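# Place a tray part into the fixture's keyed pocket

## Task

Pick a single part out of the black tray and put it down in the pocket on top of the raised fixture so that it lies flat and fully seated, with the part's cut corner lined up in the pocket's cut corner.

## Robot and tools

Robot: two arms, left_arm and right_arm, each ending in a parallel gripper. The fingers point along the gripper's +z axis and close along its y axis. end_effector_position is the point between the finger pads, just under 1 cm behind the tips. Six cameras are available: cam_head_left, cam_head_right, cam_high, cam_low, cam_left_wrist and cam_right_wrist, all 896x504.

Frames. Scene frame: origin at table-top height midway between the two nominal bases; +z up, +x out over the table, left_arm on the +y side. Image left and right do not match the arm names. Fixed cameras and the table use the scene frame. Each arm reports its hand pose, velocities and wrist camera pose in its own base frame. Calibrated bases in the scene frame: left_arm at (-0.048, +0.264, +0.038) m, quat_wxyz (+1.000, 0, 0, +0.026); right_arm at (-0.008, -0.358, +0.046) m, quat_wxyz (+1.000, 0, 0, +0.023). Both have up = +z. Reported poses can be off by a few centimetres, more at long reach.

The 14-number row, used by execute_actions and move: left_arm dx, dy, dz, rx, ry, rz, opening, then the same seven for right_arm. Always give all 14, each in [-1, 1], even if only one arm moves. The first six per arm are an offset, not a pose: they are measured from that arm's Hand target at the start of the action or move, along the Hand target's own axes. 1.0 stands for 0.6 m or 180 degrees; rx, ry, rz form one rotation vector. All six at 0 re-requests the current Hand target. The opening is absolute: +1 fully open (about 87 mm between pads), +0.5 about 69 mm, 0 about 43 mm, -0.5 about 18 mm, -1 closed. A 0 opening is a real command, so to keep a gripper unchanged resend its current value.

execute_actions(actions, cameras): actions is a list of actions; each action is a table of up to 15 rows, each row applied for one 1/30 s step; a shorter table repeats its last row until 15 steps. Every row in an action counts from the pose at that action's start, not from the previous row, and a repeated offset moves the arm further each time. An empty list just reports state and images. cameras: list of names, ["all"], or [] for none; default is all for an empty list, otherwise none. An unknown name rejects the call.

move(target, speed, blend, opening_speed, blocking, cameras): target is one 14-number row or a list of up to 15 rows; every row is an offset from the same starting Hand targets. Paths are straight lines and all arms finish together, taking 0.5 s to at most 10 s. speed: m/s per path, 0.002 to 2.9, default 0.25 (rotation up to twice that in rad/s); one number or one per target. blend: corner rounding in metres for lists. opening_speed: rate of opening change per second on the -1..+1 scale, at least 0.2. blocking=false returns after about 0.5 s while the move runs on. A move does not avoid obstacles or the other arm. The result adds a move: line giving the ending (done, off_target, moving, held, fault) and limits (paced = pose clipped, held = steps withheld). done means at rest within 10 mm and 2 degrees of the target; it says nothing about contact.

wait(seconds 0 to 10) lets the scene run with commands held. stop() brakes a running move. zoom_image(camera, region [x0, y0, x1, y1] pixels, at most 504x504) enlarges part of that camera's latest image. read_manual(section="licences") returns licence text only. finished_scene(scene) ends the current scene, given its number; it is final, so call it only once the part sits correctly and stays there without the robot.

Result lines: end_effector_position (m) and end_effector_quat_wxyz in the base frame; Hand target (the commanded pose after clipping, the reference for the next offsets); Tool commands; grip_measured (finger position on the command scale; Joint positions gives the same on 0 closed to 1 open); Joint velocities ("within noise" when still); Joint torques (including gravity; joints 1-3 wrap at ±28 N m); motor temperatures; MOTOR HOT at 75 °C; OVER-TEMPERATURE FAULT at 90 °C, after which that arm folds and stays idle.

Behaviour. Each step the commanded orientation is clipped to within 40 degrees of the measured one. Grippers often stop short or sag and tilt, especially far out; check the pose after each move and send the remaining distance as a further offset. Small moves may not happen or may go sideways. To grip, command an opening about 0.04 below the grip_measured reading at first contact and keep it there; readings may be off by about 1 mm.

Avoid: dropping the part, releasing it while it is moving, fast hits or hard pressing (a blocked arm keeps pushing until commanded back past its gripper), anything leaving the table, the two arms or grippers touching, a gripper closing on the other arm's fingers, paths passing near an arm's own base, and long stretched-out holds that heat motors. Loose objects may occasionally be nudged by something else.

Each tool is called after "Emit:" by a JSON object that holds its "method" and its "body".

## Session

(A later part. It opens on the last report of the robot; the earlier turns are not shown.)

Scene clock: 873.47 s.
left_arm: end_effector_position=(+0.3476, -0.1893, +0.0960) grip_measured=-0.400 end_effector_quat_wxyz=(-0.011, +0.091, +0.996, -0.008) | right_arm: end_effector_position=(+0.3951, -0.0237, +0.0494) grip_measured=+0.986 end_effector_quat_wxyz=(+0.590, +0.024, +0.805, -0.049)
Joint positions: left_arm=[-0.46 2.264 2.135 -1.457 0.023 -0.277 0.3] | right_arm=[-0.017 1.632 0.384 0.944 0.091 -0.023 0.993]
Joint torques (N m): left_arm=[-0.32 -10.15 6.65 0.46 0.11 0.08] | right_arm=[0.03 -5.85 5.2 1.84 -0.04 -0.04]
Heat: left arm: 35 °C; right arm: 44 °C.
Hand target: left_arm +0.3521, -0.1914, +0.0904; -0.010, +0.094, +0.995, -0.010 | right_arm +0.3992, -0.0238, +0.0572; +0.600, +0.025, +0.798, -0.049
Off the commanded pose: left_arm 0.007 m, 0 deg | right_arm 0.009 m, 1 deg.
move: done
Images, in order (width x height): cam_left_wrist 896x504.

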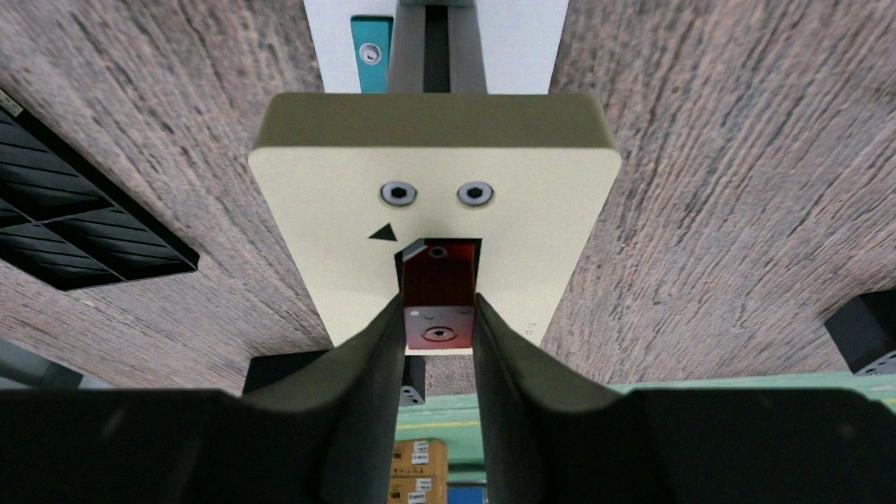

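Emit:
{"method": "move", "body": {"target": [0, 0, 0, 0, 0, 0, -0.3, 0, 0, 0, 0, 0, 0, 1], "opening_speed": 0.2, "cameras": ["cam_left_wrist","cam_high","cam_head_left","cam_head_right"]}}

Emit:
{"method": "zoom_image", "body": {"camera": "cam_left_wrist", "region": [380, 200, 500, 360]}}

Emit:
{"method": "zoom_image", "body": {"camera": "cam_high", "region": [390, 240, 430, 300]}}

Emit:
{"method": "zoom_image", "body": {"camera": "cam_head_right", "region": [300, 190, 350, 250]}}

Scene clock: 882.67 s.
left_arm: end_effector_position=(+0.3475, -0.1895, +0.0960) grip_measured=-0.300 end_effector_quat_wxyz=(-0.011, +0.091, +0.996, -0.008) | right_arm: end_effector_position=(+0.3951, -0.0237, +0.0494) grip_measured=+0.986 end_effector_quat_wxyz=(+0.590, +0.024, +0.805, -0.049)
Joint positions: left_arm=[-0.46 2.264 2.135 -1.457 0.023 -0.277 0.35] | right_arm=[-0.017 1.632 0.384 0.944 0.091 -0.023 0.993]
Joint torques (N m): left_arm=[-0.29 -10.17 6.67 0.46 0.11 0.08] | right_arm=[0.05 -5.83 5.19 1.85 -0.04 -0.03]
Heat: left arm: 36 °C; right arm: 44 °C.
Hand target: left_arm +0.3520, -0.1915, +0.0904; -0.010, +0.094, +0.995, -0.010 | right_arm +0.3992, -0.0238, +0.0572; +0.600, +0.025, +0.798, -0.049
Off the commanded pose: left_arm 0.007 m, 0 deg | right_arm 0.009 m, 1 deg.
move: done
Images, in order (width x height): cam_head_left 896x504, cam_head_right 896x504, cam_high 896x504, cam_left_wrist 896x504.

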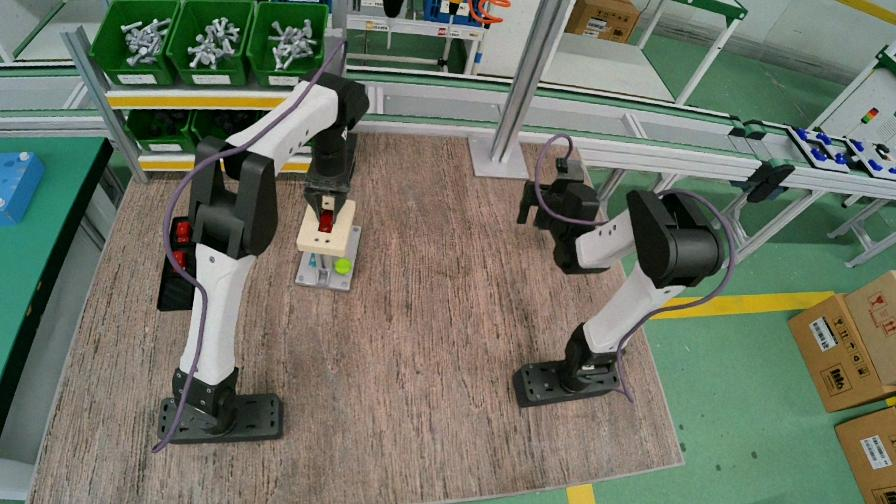

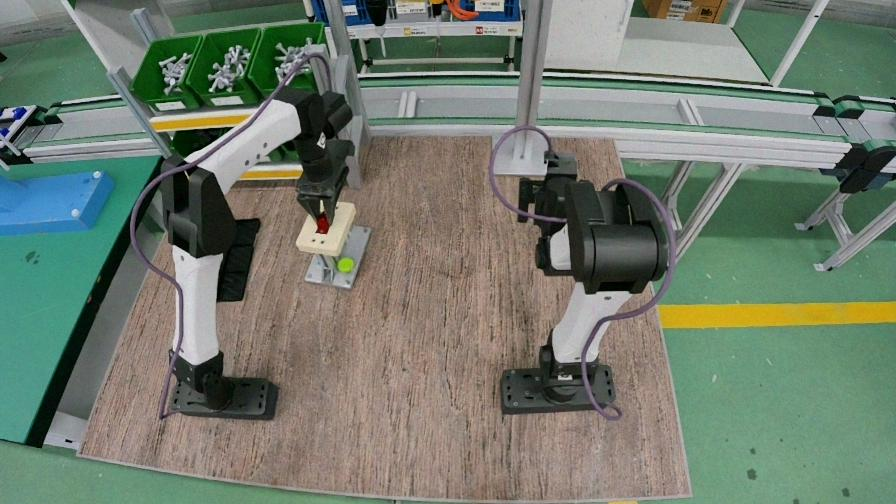

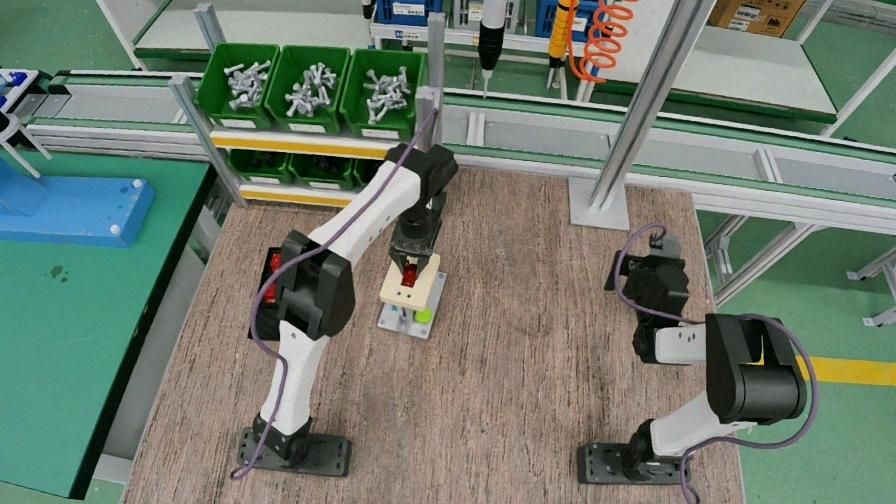

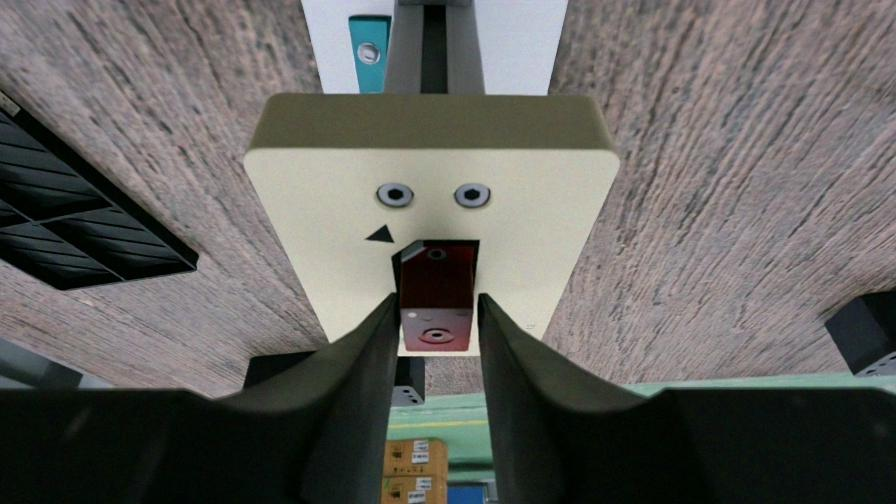

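Scaled by 3.150 from the camera's 896x504 image, which has a finer 1280x720 frame.

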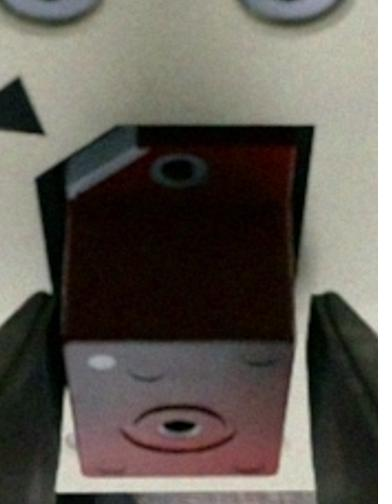

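Scaled by 8.400 from the camera's 896x504 image, which has a finer 1280x720 frame.

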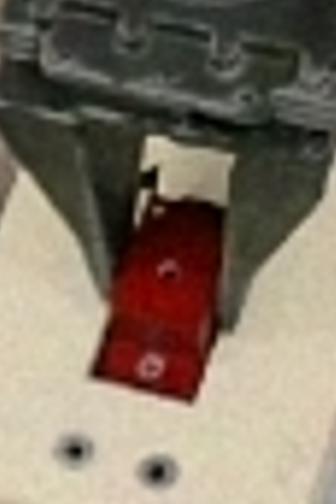

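Scaled by 8.400 from the camera's 896x504 image, which has a finer 1280x720 frame.

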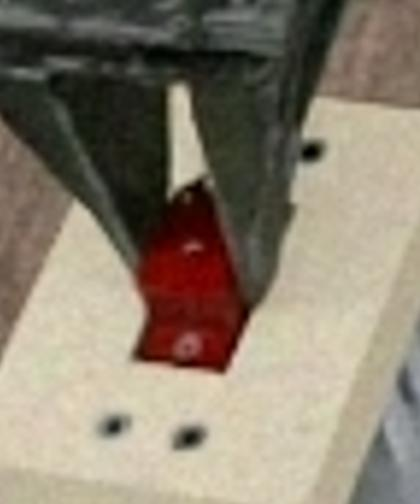

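Emit:
{"method": "move", "body": {"target": [[0, 0, 0, 0, 0, 0, -0.1, 0, 0, 0, 0, 0, 0, 1],[0, 0, -0.1, 0, 0, 0, -0.1, 0, 0, 0, 0, 0, 0, 1]], "speed": 0.08, "cameras": ["cam_left_wrist","cam_high","cam_head_left","cam_head_right"]}}

Emit:
{"method": "zoom_image", "body": {"camera": "cam_left_wrist", "region": [340, 60, 540, 260]}}

Emit:
{"method": "zoom_image", "body": {"camera": "cam_high", "region": [390, 240, 430, 300]}}

Emit:
{"method": "zoom_image", "body": {"camera": "cam_head_right", "region": [300, 190, 350, 250]}}

Emit:
{"method": "zoom_image", "body": {"camera": "cam_head_left", "region": [300, 190, 350, 250]}}

Scene clock: 896.07 s.
left_arm: end_effector_position=(+0.3453, -0.1883, +0.1207) grip_measured=-0.100 end_effector_quat_wxyz=(-0.011, +0.091, +0.996, -0.008) | right_arm: end_effector_position=(+0.3951, -0.0237, +0.0494) grip_measured=+0.986 end_effector_quat_wxyz=(+0.590, +0.024, +0.805, -0.049)
Joint positions: left_arm=[-0.46 2.273 2.249 -1.562 0.023 -0.277 0.45] | right_arm=[-0.017 1.632 0.384 0.944 0.091 -0.023 0.993]
Joint torques (N m): left_arm=[0.17 -17.72 8.95 0.4 0.14 0.08] | right_arm=[0.05 -5.85 5.19 1.85 -0.05 -0.04]
Heat: left arm: 37 °C; right arm: 44 °C.
Hand target: left_arm +0.3533, -0.1904, +0.1504; -0.010, +0.094, +0.995, -0.010 | right_arm +0.3992, -0.0238, +0.0572; +0.600, +0.025, +0.798, -0.049
Off the commanded pose: left_arm 0.031 m, 0 deg | right_arm 0.009 m, 1 deg.
joint read past its limit (left arm) — joint 4 (wrist pitch), lower limit.
joint sent to its limit (left arm) — joint 4 (wrist pitch), lower limit. The joint targets are off in orientation, not in position.
move: off_target (left_arm)
Images, in order (width x height): cam_head_left 896x504, cam_head_right 896x504, cam_high 896x504, cam_left_wrist 896x504.

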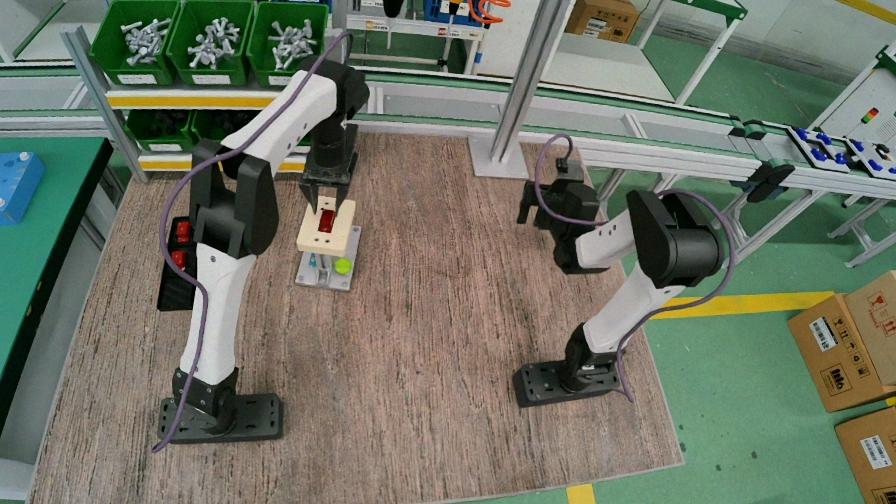

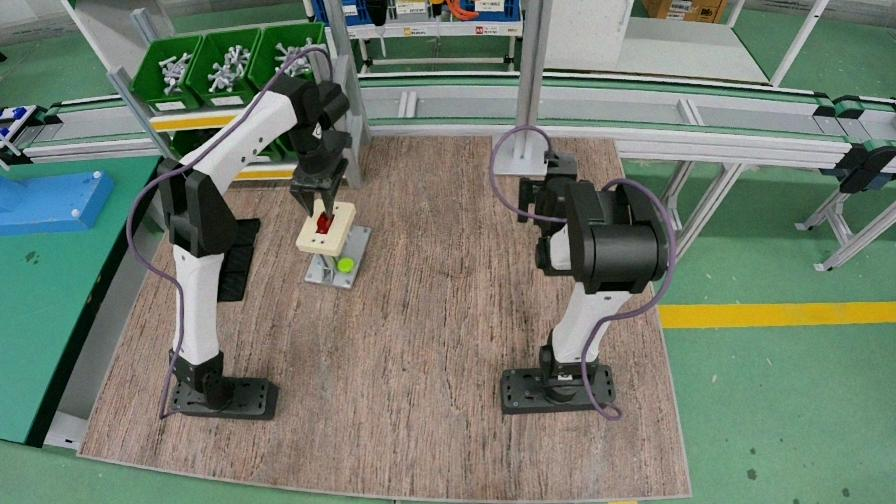

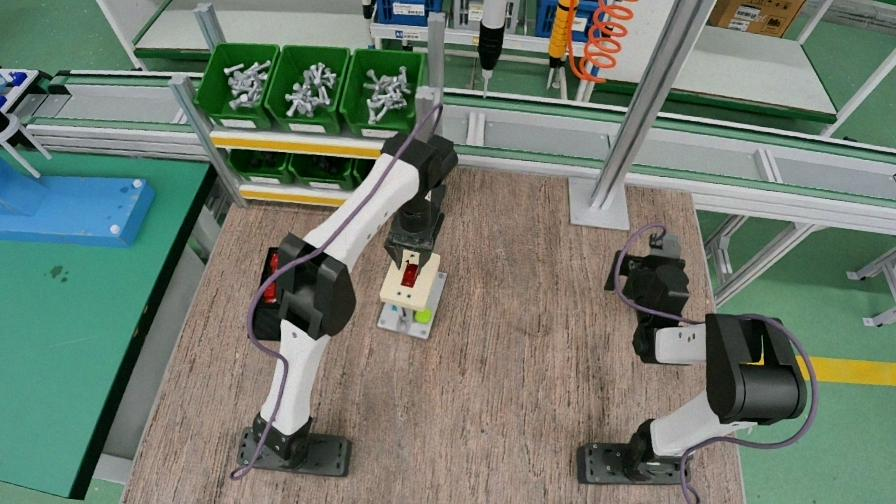

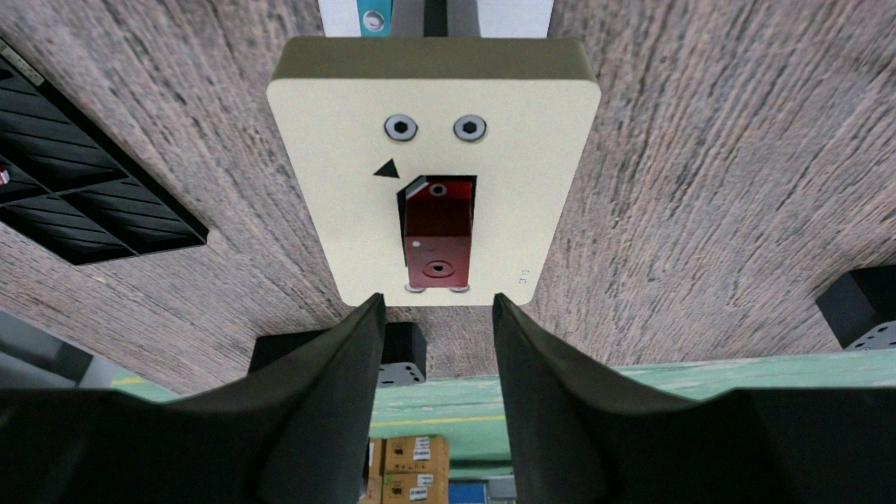

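Scaled by 2.520 from the camera's 896x504 image, which has a finer 1280x720 frame.

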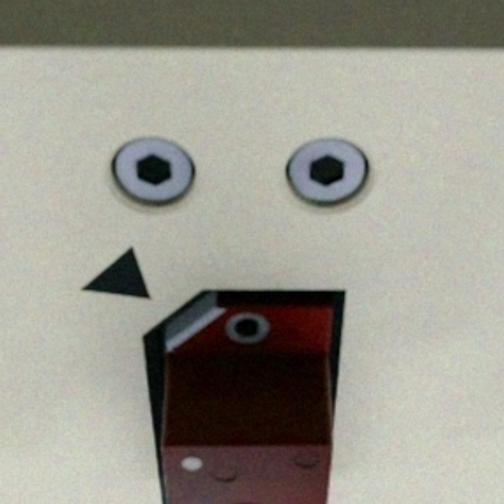

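Scaled by 8.400 from the camera's 896x504 image, which has a finer 1280x720 frame.

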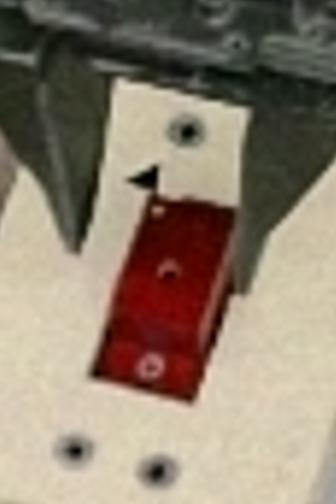

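Scaled by 8.400 from the camera's 896x504 image, which has a finer 1280x720 frame.

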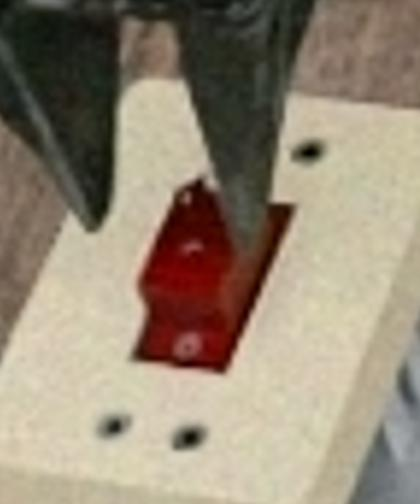

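Scaled by 8.400 from the camera's 896x504 image, which has a finer 1280x720 frame.

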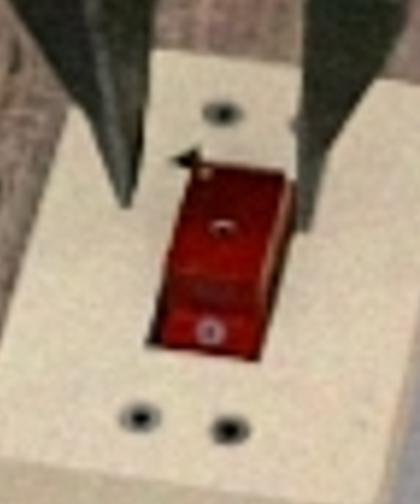

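Emit:
{"method": "move", "body": {"target": [0.093, 0.016, -0.08, 0, -0.38, 0, -0.1, 0, 0, 0, 0, 0, 0, 1], "speed": 0.12, "cameras": ["cam_left_wrist","cam_high","cam_head_left","cam_head_right"]}}

Emit:
{"method": "zoom_image", "body": {"camera": "cam_left_wrist", "region": [400, 150, 600, 350]}}

Scene clock: 910.97 s.
left_arm: end_effector_position=(+0.2987, -0.1688, +0.1880) grip_measured=-0.100 end_effector_quat_wxyz=(+0.532, +0.078, +0.841, -0.056) | right_arm: end_effector_position=(+0.3951, -0.0237, +0.0494) grip_measured=+0.986 end_effector_quat_wxyz=(+0.590, +0.024, +0.805, -0.049)
Joint positions: left_arm=[-0.719 1.084 0.801 -0.216 -0.468 -0.253 0.45] | right_arm=[-0.017 1.632 0.384 0.944 0.091 -0.023 0.993]
Joint torques (N m): left_arm=[-0.83 -4.92 6.95 2.06 -0.24 0.1] | right_arm=[0.05 -5.85 5.19 1.85 -0.04 -0.04]
Heat: left arm: 42 °C; right arm: 44 °C.
Hand target: left_arm +0.3013, -0.1697, +0.1990; +0.551, +0.072, +0.829, -0.061 | right_arm +0.3992, -0.0238, +0.0572; +0.600, +0.025, +0.798, -0.049
Off the commanded pose: left_arm 0.011 m, 3 deg | right_arm 0.009 m, 1 deg.
move: off_target (left_arm)
Images, in order (width x height): cam_head_left 896x504, cam_head_right 896x504, cam_high 896x504, cam_left_wrist 896x504.

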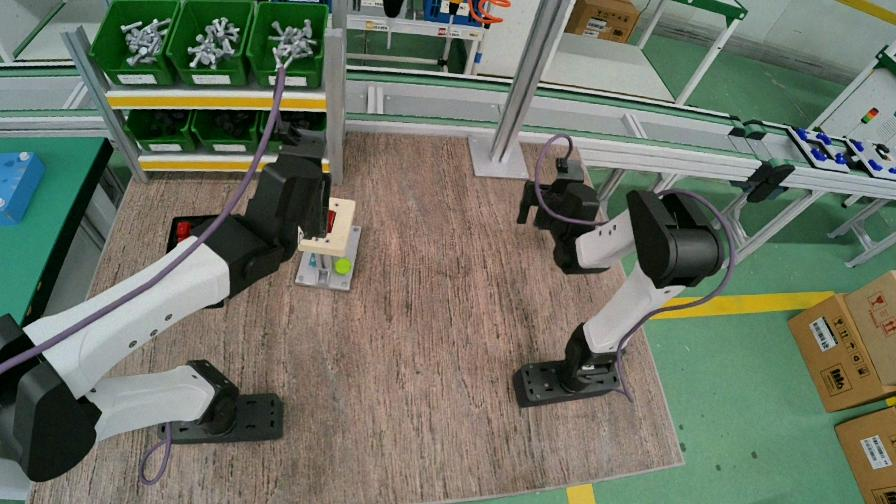

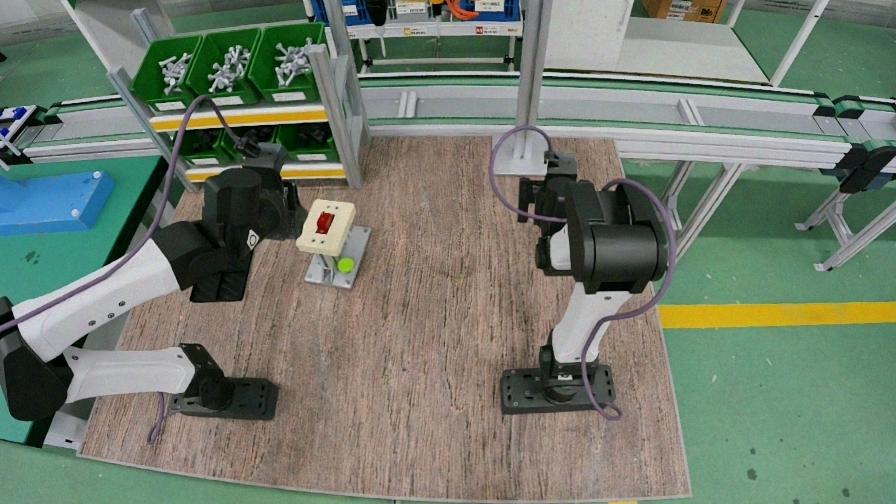

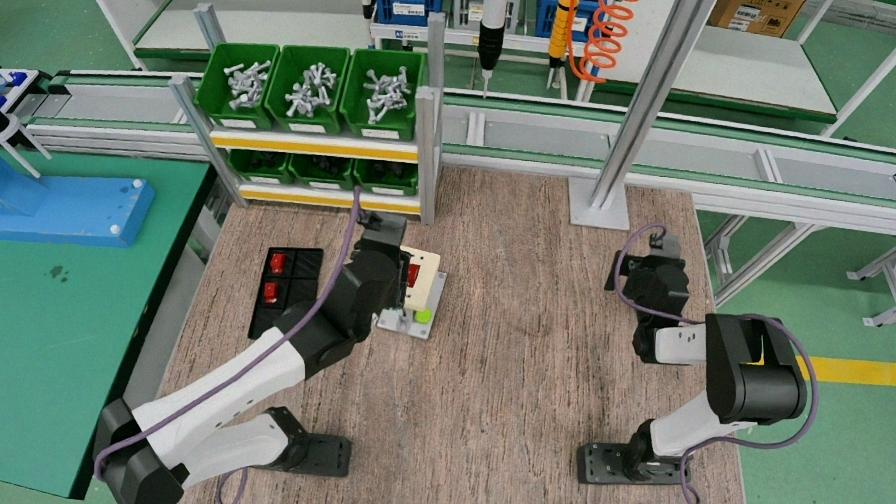

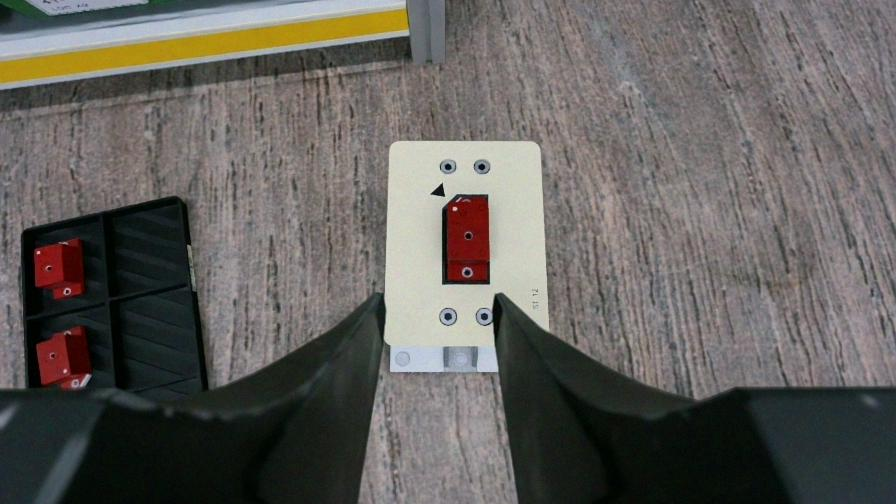

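Scaled by 2.520 from the camera's 896x504 image, which has a finer 1280x720 frame.

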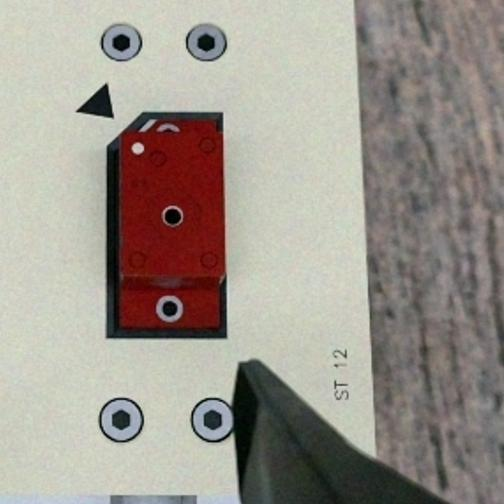

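Emit:
{"method": "zoom_image", "body": {"camera": "cam_left_wrist", "region": [430, 180, 510, 300]}}

Emit:
{"method": "zoom_image", "body": {"camera": "cam_head_right", "region": [295, 190, 365, 270]}}

Scaled by 4.200 from the camera's 896x504 image, which has a finer 1280x720 frame.

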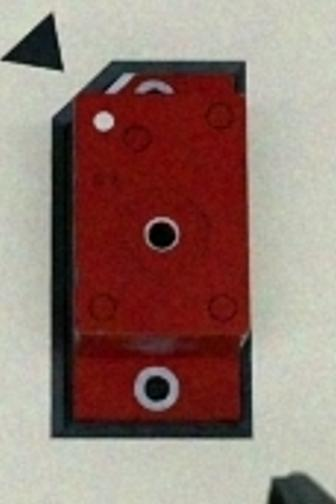

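Scaled by 6.300 from the camera's 896x504 image, which has a finer 1280x720 frame.

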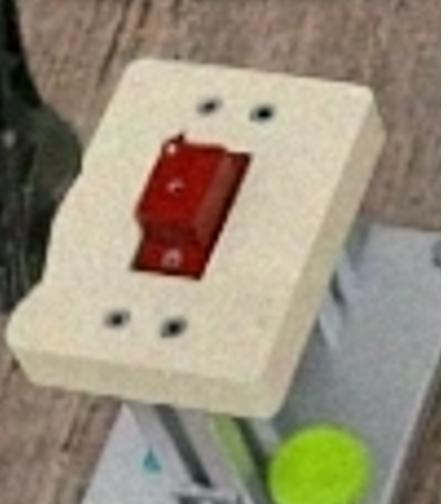

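Emit:
{"method": "move", "body": {"target": [0.091, -0.0163, 0.1333, 0, 0.371, 0, -1, 0, 0, 0, 0, 0, 0, 1], "speed": 0.12, "cameras": ["cam_left_wrist","cam_high"]}}

Emit:
{"method": "zoom_image", "body": {"camera": "cam_left_wrist", "region": [340, 140, 540, 340]}}

Scene clock: 954.90 s.
left_arm: end_effector_position=(+0.3493, -0.1908, +0.1204) grip_measured=-0.959 end_effector_quat_wxyz=(+0.012, +0.092, +0.996, -0.007) | right_arm: end_effector_position=(+0.3951, -0.0237, +0.0494) grip_measured=+0.986 end_effector_quat_wxyz=(+0.590, +0.024, +0.805, -0.049)
Joint positions: left_arm=[-0.469 2.239 2.199 -1.503 0.004 -0.284 0.02] | right_arm=[-0.017 1.632 0.384 0.944 0.091 -0.023 0.993]
Joint torques (N m): left_arm=[0.27 -9.55 8.36 0.25 0.22 0.11] | right_arm=[0.05 -5.85 5.2 1.85 -0.04 -0.04]
Motor temperatures (°C): left_arm=[18 35 32 27 18 18 19] | right_arm=[20 27 26 44 20 19 17]
Heat: left arm: 35 °C; right arm: 44 °C.
Hand target: left_arm +0.3511, -0.1908, +0.1182; +0.004, +0.094, +0.996, -0.011 | right_arm +0.3992, -0.0238, +0.0572; +0.600, +0.025, +0.798, -0.049
Off the commanded pose: left_arm 0.003 m, 1 deg | right_arm 0.009 m, 1 deg.
move: done
Images, in order (width x height): cam_high 896x504, cam_left_wrist 896x504.

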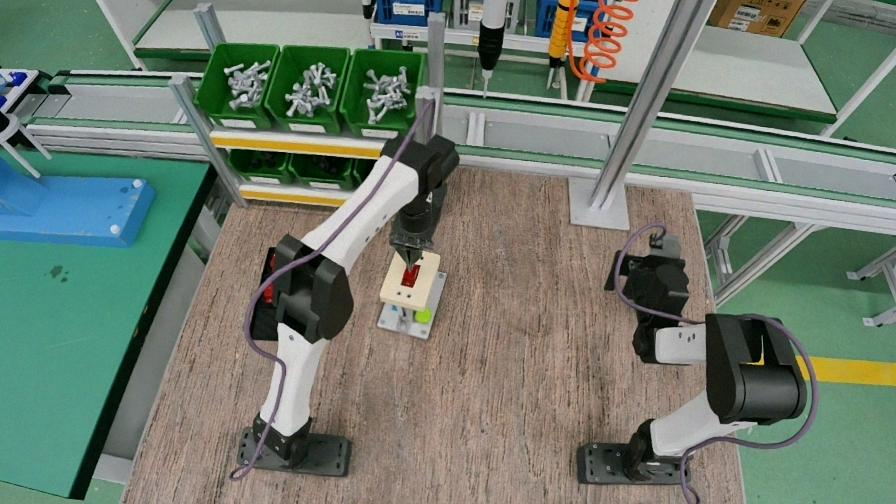

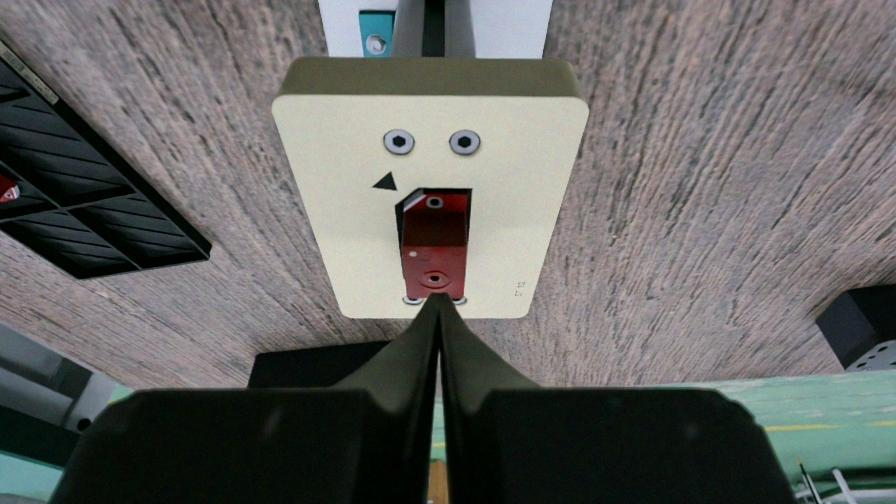

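Scaled by 2.520 from the camera's 896x504 image, which has a finer 1280x720 frame.

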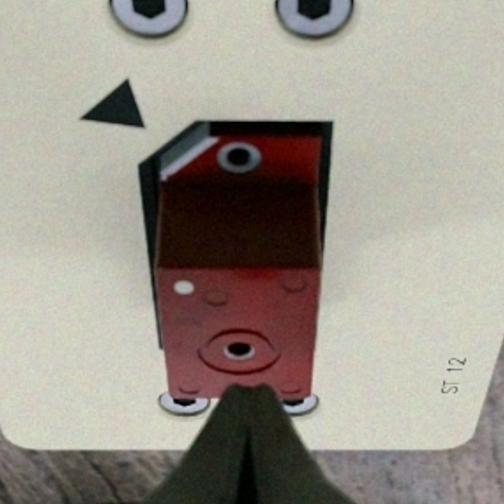

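Emit:
{"method": "move", "body": {"target": [0.003, 0, 0.037, 0, 0, 0, -1, 0, 0, 0, 0, 0, 0, 1], "speed": 0.03, "cameras": ["cam_left_wrist","cam_high"]}}

Emit:
{"method": "zoom_image", "body": {"camera": "cam_left_wrist", "region": [340, 140, 540, 340]}}

Scene clock: 961.97 s.
left_arm: end_effector_position=(+0.3425, -0.1896, +0.1081) grip_measured=-0.959 end_effector_quat_wxyz=(-0.003, +0.093, +0.996, -0.007) | right_arm: end_effector_position=(+0.3951, -0.0237, +0.0494) grip_measured=+0.986 end_effector_quat_wxyz=(+0.590, +0.024, +0.805, -0.049)
Joint positions: left_arm=[-0.469 2.228 2.126 -1.469 0.016 -0.283 0.02] | right_arm=[-0.017 1.632 0.384 0.944 0.091 -0.023 0.993]
Joint torques (N m): left_arm=[0.1 -10.77 2.78 0.89 0.09 0.08] | right_arm=[0.05 -5.85 5.19 1.84 -0.05 -0.03]
Heat: left arm: 35 °C; right arm: 44 °C.
Hand target: left_arm +0.3494, -0.1910, +0.0960; +0.004, +0.094, +0.996, -0.011 | right_arm +0.3992, -0.0238, +0.0572; +0.600, +0.025, +0.798, -0.049
Off the commanded pose: left_arm 0.014 m, 1 deg | right_arm 0.009 m, 1 deg.
move: off_target (left_arm)
Images, in order (width x height): cam_high 896x504, cam_left_wrist 896x504.

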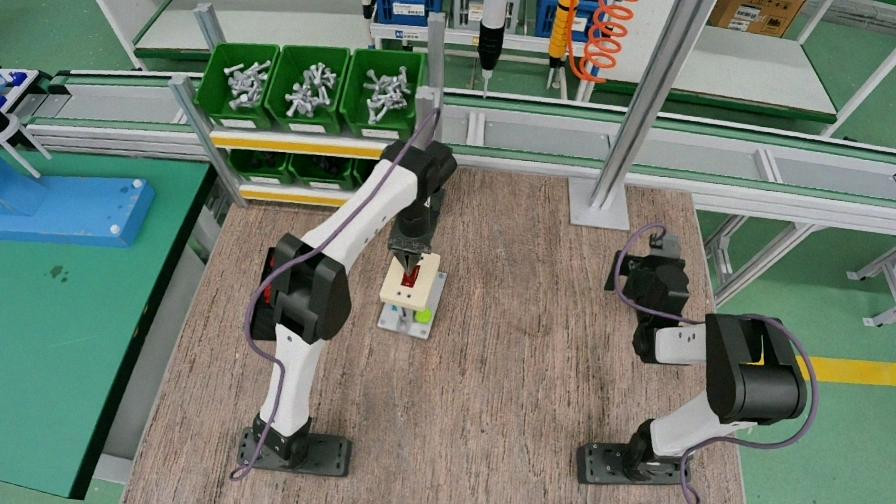

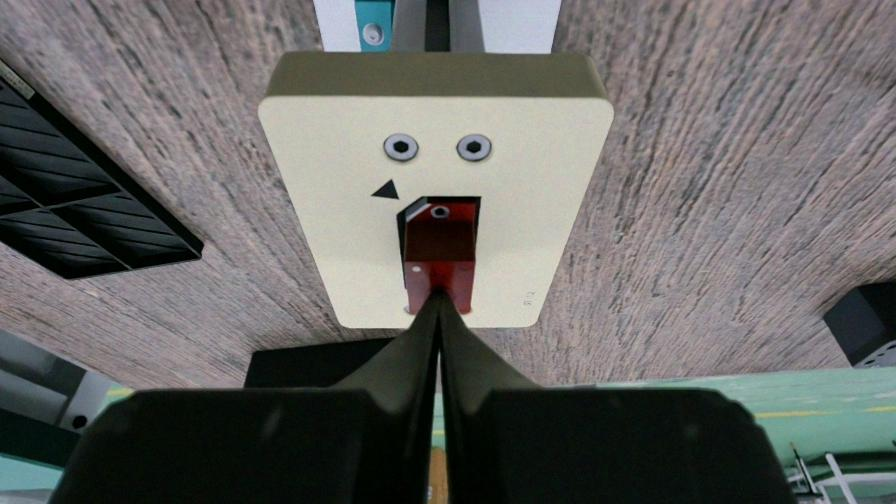

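Scaled by 2.520 from the camera's 896x504 image, which has a finer 1280x720 frame.

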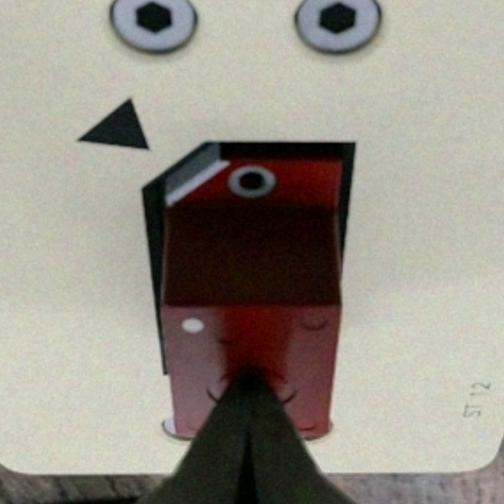

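Emit:
{"method": "move", "body": {"target": [0, 0.002, 0.014, 0, 0, 0, -1, 0, 0, 0, 0, 0, 0, 1], "speed": 0.03, "cameras": ["cam_left_wrist","cam_high"]}}

Emit:
{"method": "zoom_image", "body": {"camera": "cam_left_wrist", "region": [340, 140, 540, 340]}}

Scene clock: 966.27 s.
left_arm: end_effector_position=(+0.3421, -0.1901, +0.1078) grip_measured=-0.959 end_effector_quat_wxyz=(+0.005, +0.094, +0.996, -0.013) | right_arm: end_effector_position=(+0.3951, -0.0237, +0.0494) grip_measured=+0.986 end_effector_quat_wxyz=(+0.590, +0.024, +0.805, -0.049)
Joint positions: left_arm=[-0.469 2.204 2.089 -1.437 0.02 -0.281 0.02] | right_arm=[-0.017 1.632 0.384 0.944 0.091 -0.023 0.993]
Joint torques (N m): left_arm=[0.34 -8.96 2.11 0.98 0.05 0.09] | right_arm=[0.06 -5.85 5.19 1.84 -0.04 -0.04]
Heat: left arm: 36 °C; right arm: 44 °C.
Hand target: left_arm +0.3497, -0.1900, +0.0874; +0.004, +0.094, +0.996, -0.011 | right_arm +0.3992, -0.0238, +0.0572; +0.600, +0.025, +0.798, -0.049
Off the commanded pose: left_arm 0.022 m, 0 deg | right_arm 0.009 m, 1 deg.
move: off_target (left_arm)
Images, in order (width x height): cam_high 896x504, cam_left_wrist 896x504.

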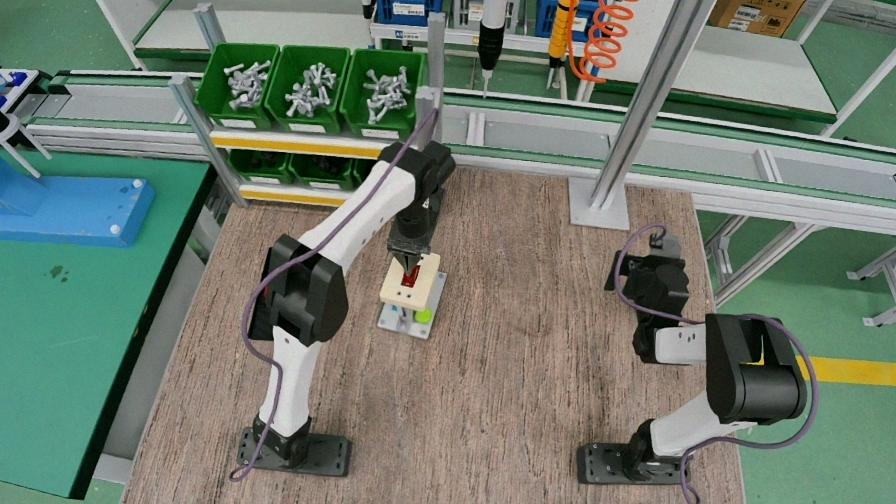

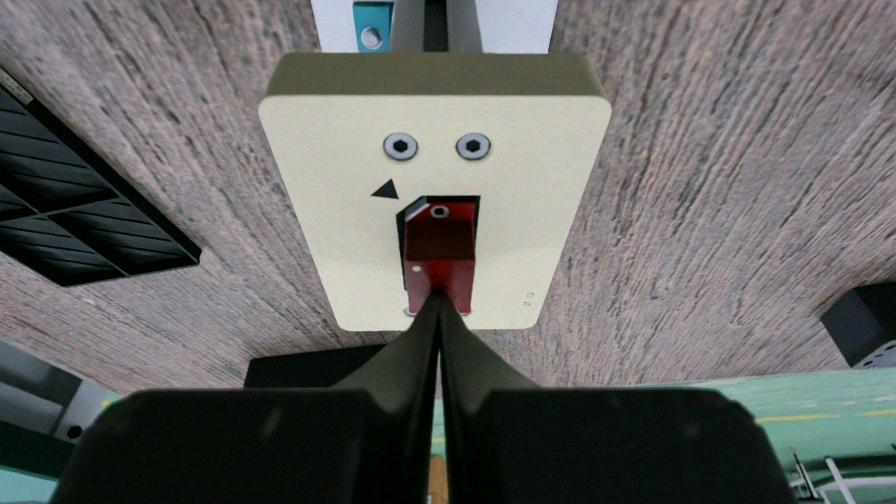

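Scaled by 2.520 from the camera's 896x504 image, which has a finer 1280x720 frame.

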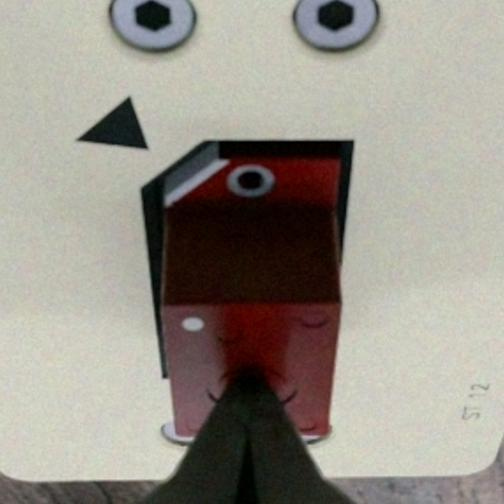

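Emit:
{"method": "move", "body": {"target": [[0, 0, -0.063, 0, 0, 0, -1, 0, 0, 0, 0, 0, 0, 1],[0.1126, 0.0125, -0.09, 0, -0.37, 0, -1, 0, 0, 0, 0, 0, 0, 1]], "speed": 0.12, "cameras": ["cam_left_wrist","cam_high"]}}

Emit:
{"method": "zoom_image", "body": {"camera": "cam_left_wrist", "region": [400, 120, 560, 300]}}

Scene clock: 988.80 s.
left_arm: end_effector_position=(+0.2813, -0.1672, +0.1307) grip_measured=-0.959 end_effector_quat_wxyz=(+0.532, +0.078, +0.841, -0.055) | right_arm: end_effector_position=(+0.3951, -0.0237, +0.0494) grip_measured=+0.986 end_effector_quat_wxyz=(+0.590, +0.024, +0.805, -0.049)
Joint positions: left_arm=[-0.772 1.062 0.564 -0.015 -0.514 -0.281 0.02] | right_arm=[-0.017 1.632 0.384 0.944 0.091 -0.023 0.993]
Joint torques (N m): left_arm=[-0.83 -4.38 6.72 2.06 -0.25 0.09] | right_arm=[0.05 -5.83 5.19 1.85 -0.04 -0.03]
Heat: left arm: 36 °C; right arm: 44 °C.
Hand target: left_arm +0.2844, -0.1688, +0.1406; +0.550, +0.073, +0.830, -0.061 | right_arm +0.3992, -0.0238, +0.0572; +0.600, +0.025, +0.798, -0.049
Off the commanded pose: left_arm 0.010 m, 3 deg | right_arm 0.009 m, 1 deg.
move: off_target (left_arm)
Images, in order (width x height): cam_high 896x504, cam_left_wrist 896x504.

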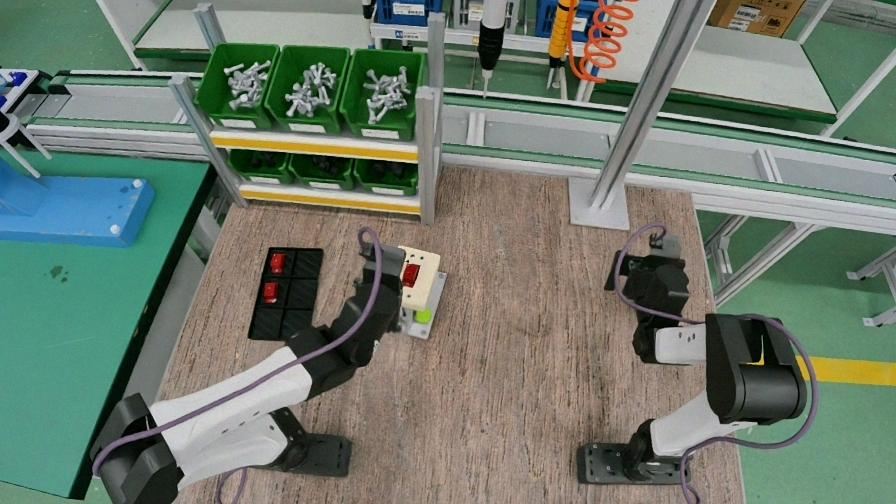

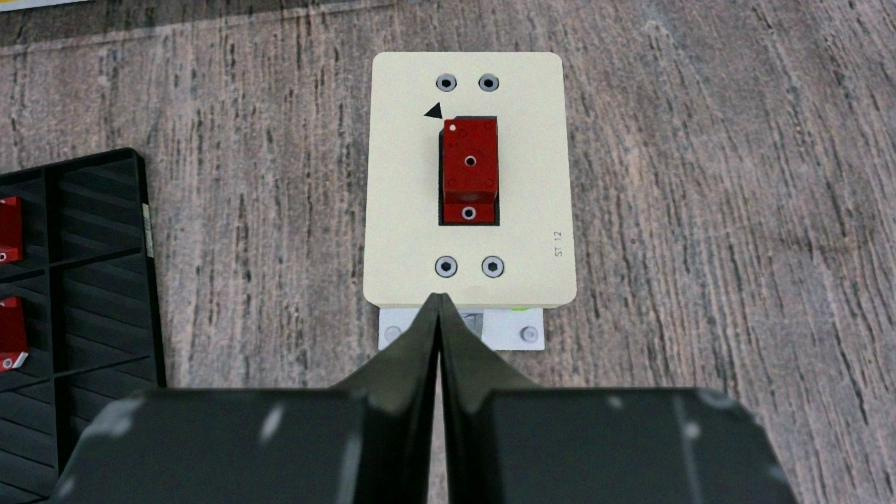

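Scaled by 2.800 from the camera's 896x504 image, which has a finer 1280x720 frame.

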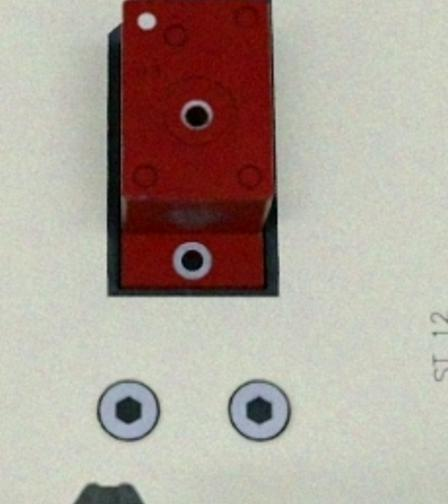

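Emit:
{"method": "zoom_image", "body": {"camera": "cam_left_wrist", "region": [430, 105, 510, 235]}}

Scaled by 3.877 from the camera's 896x504 image, which has a finer 1280x720 frame.

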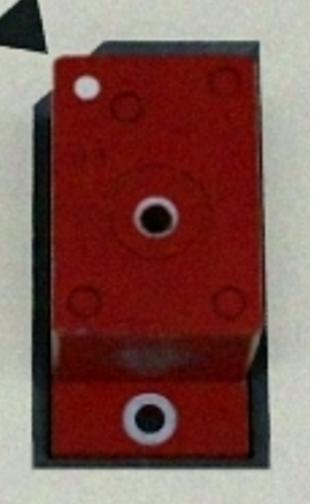

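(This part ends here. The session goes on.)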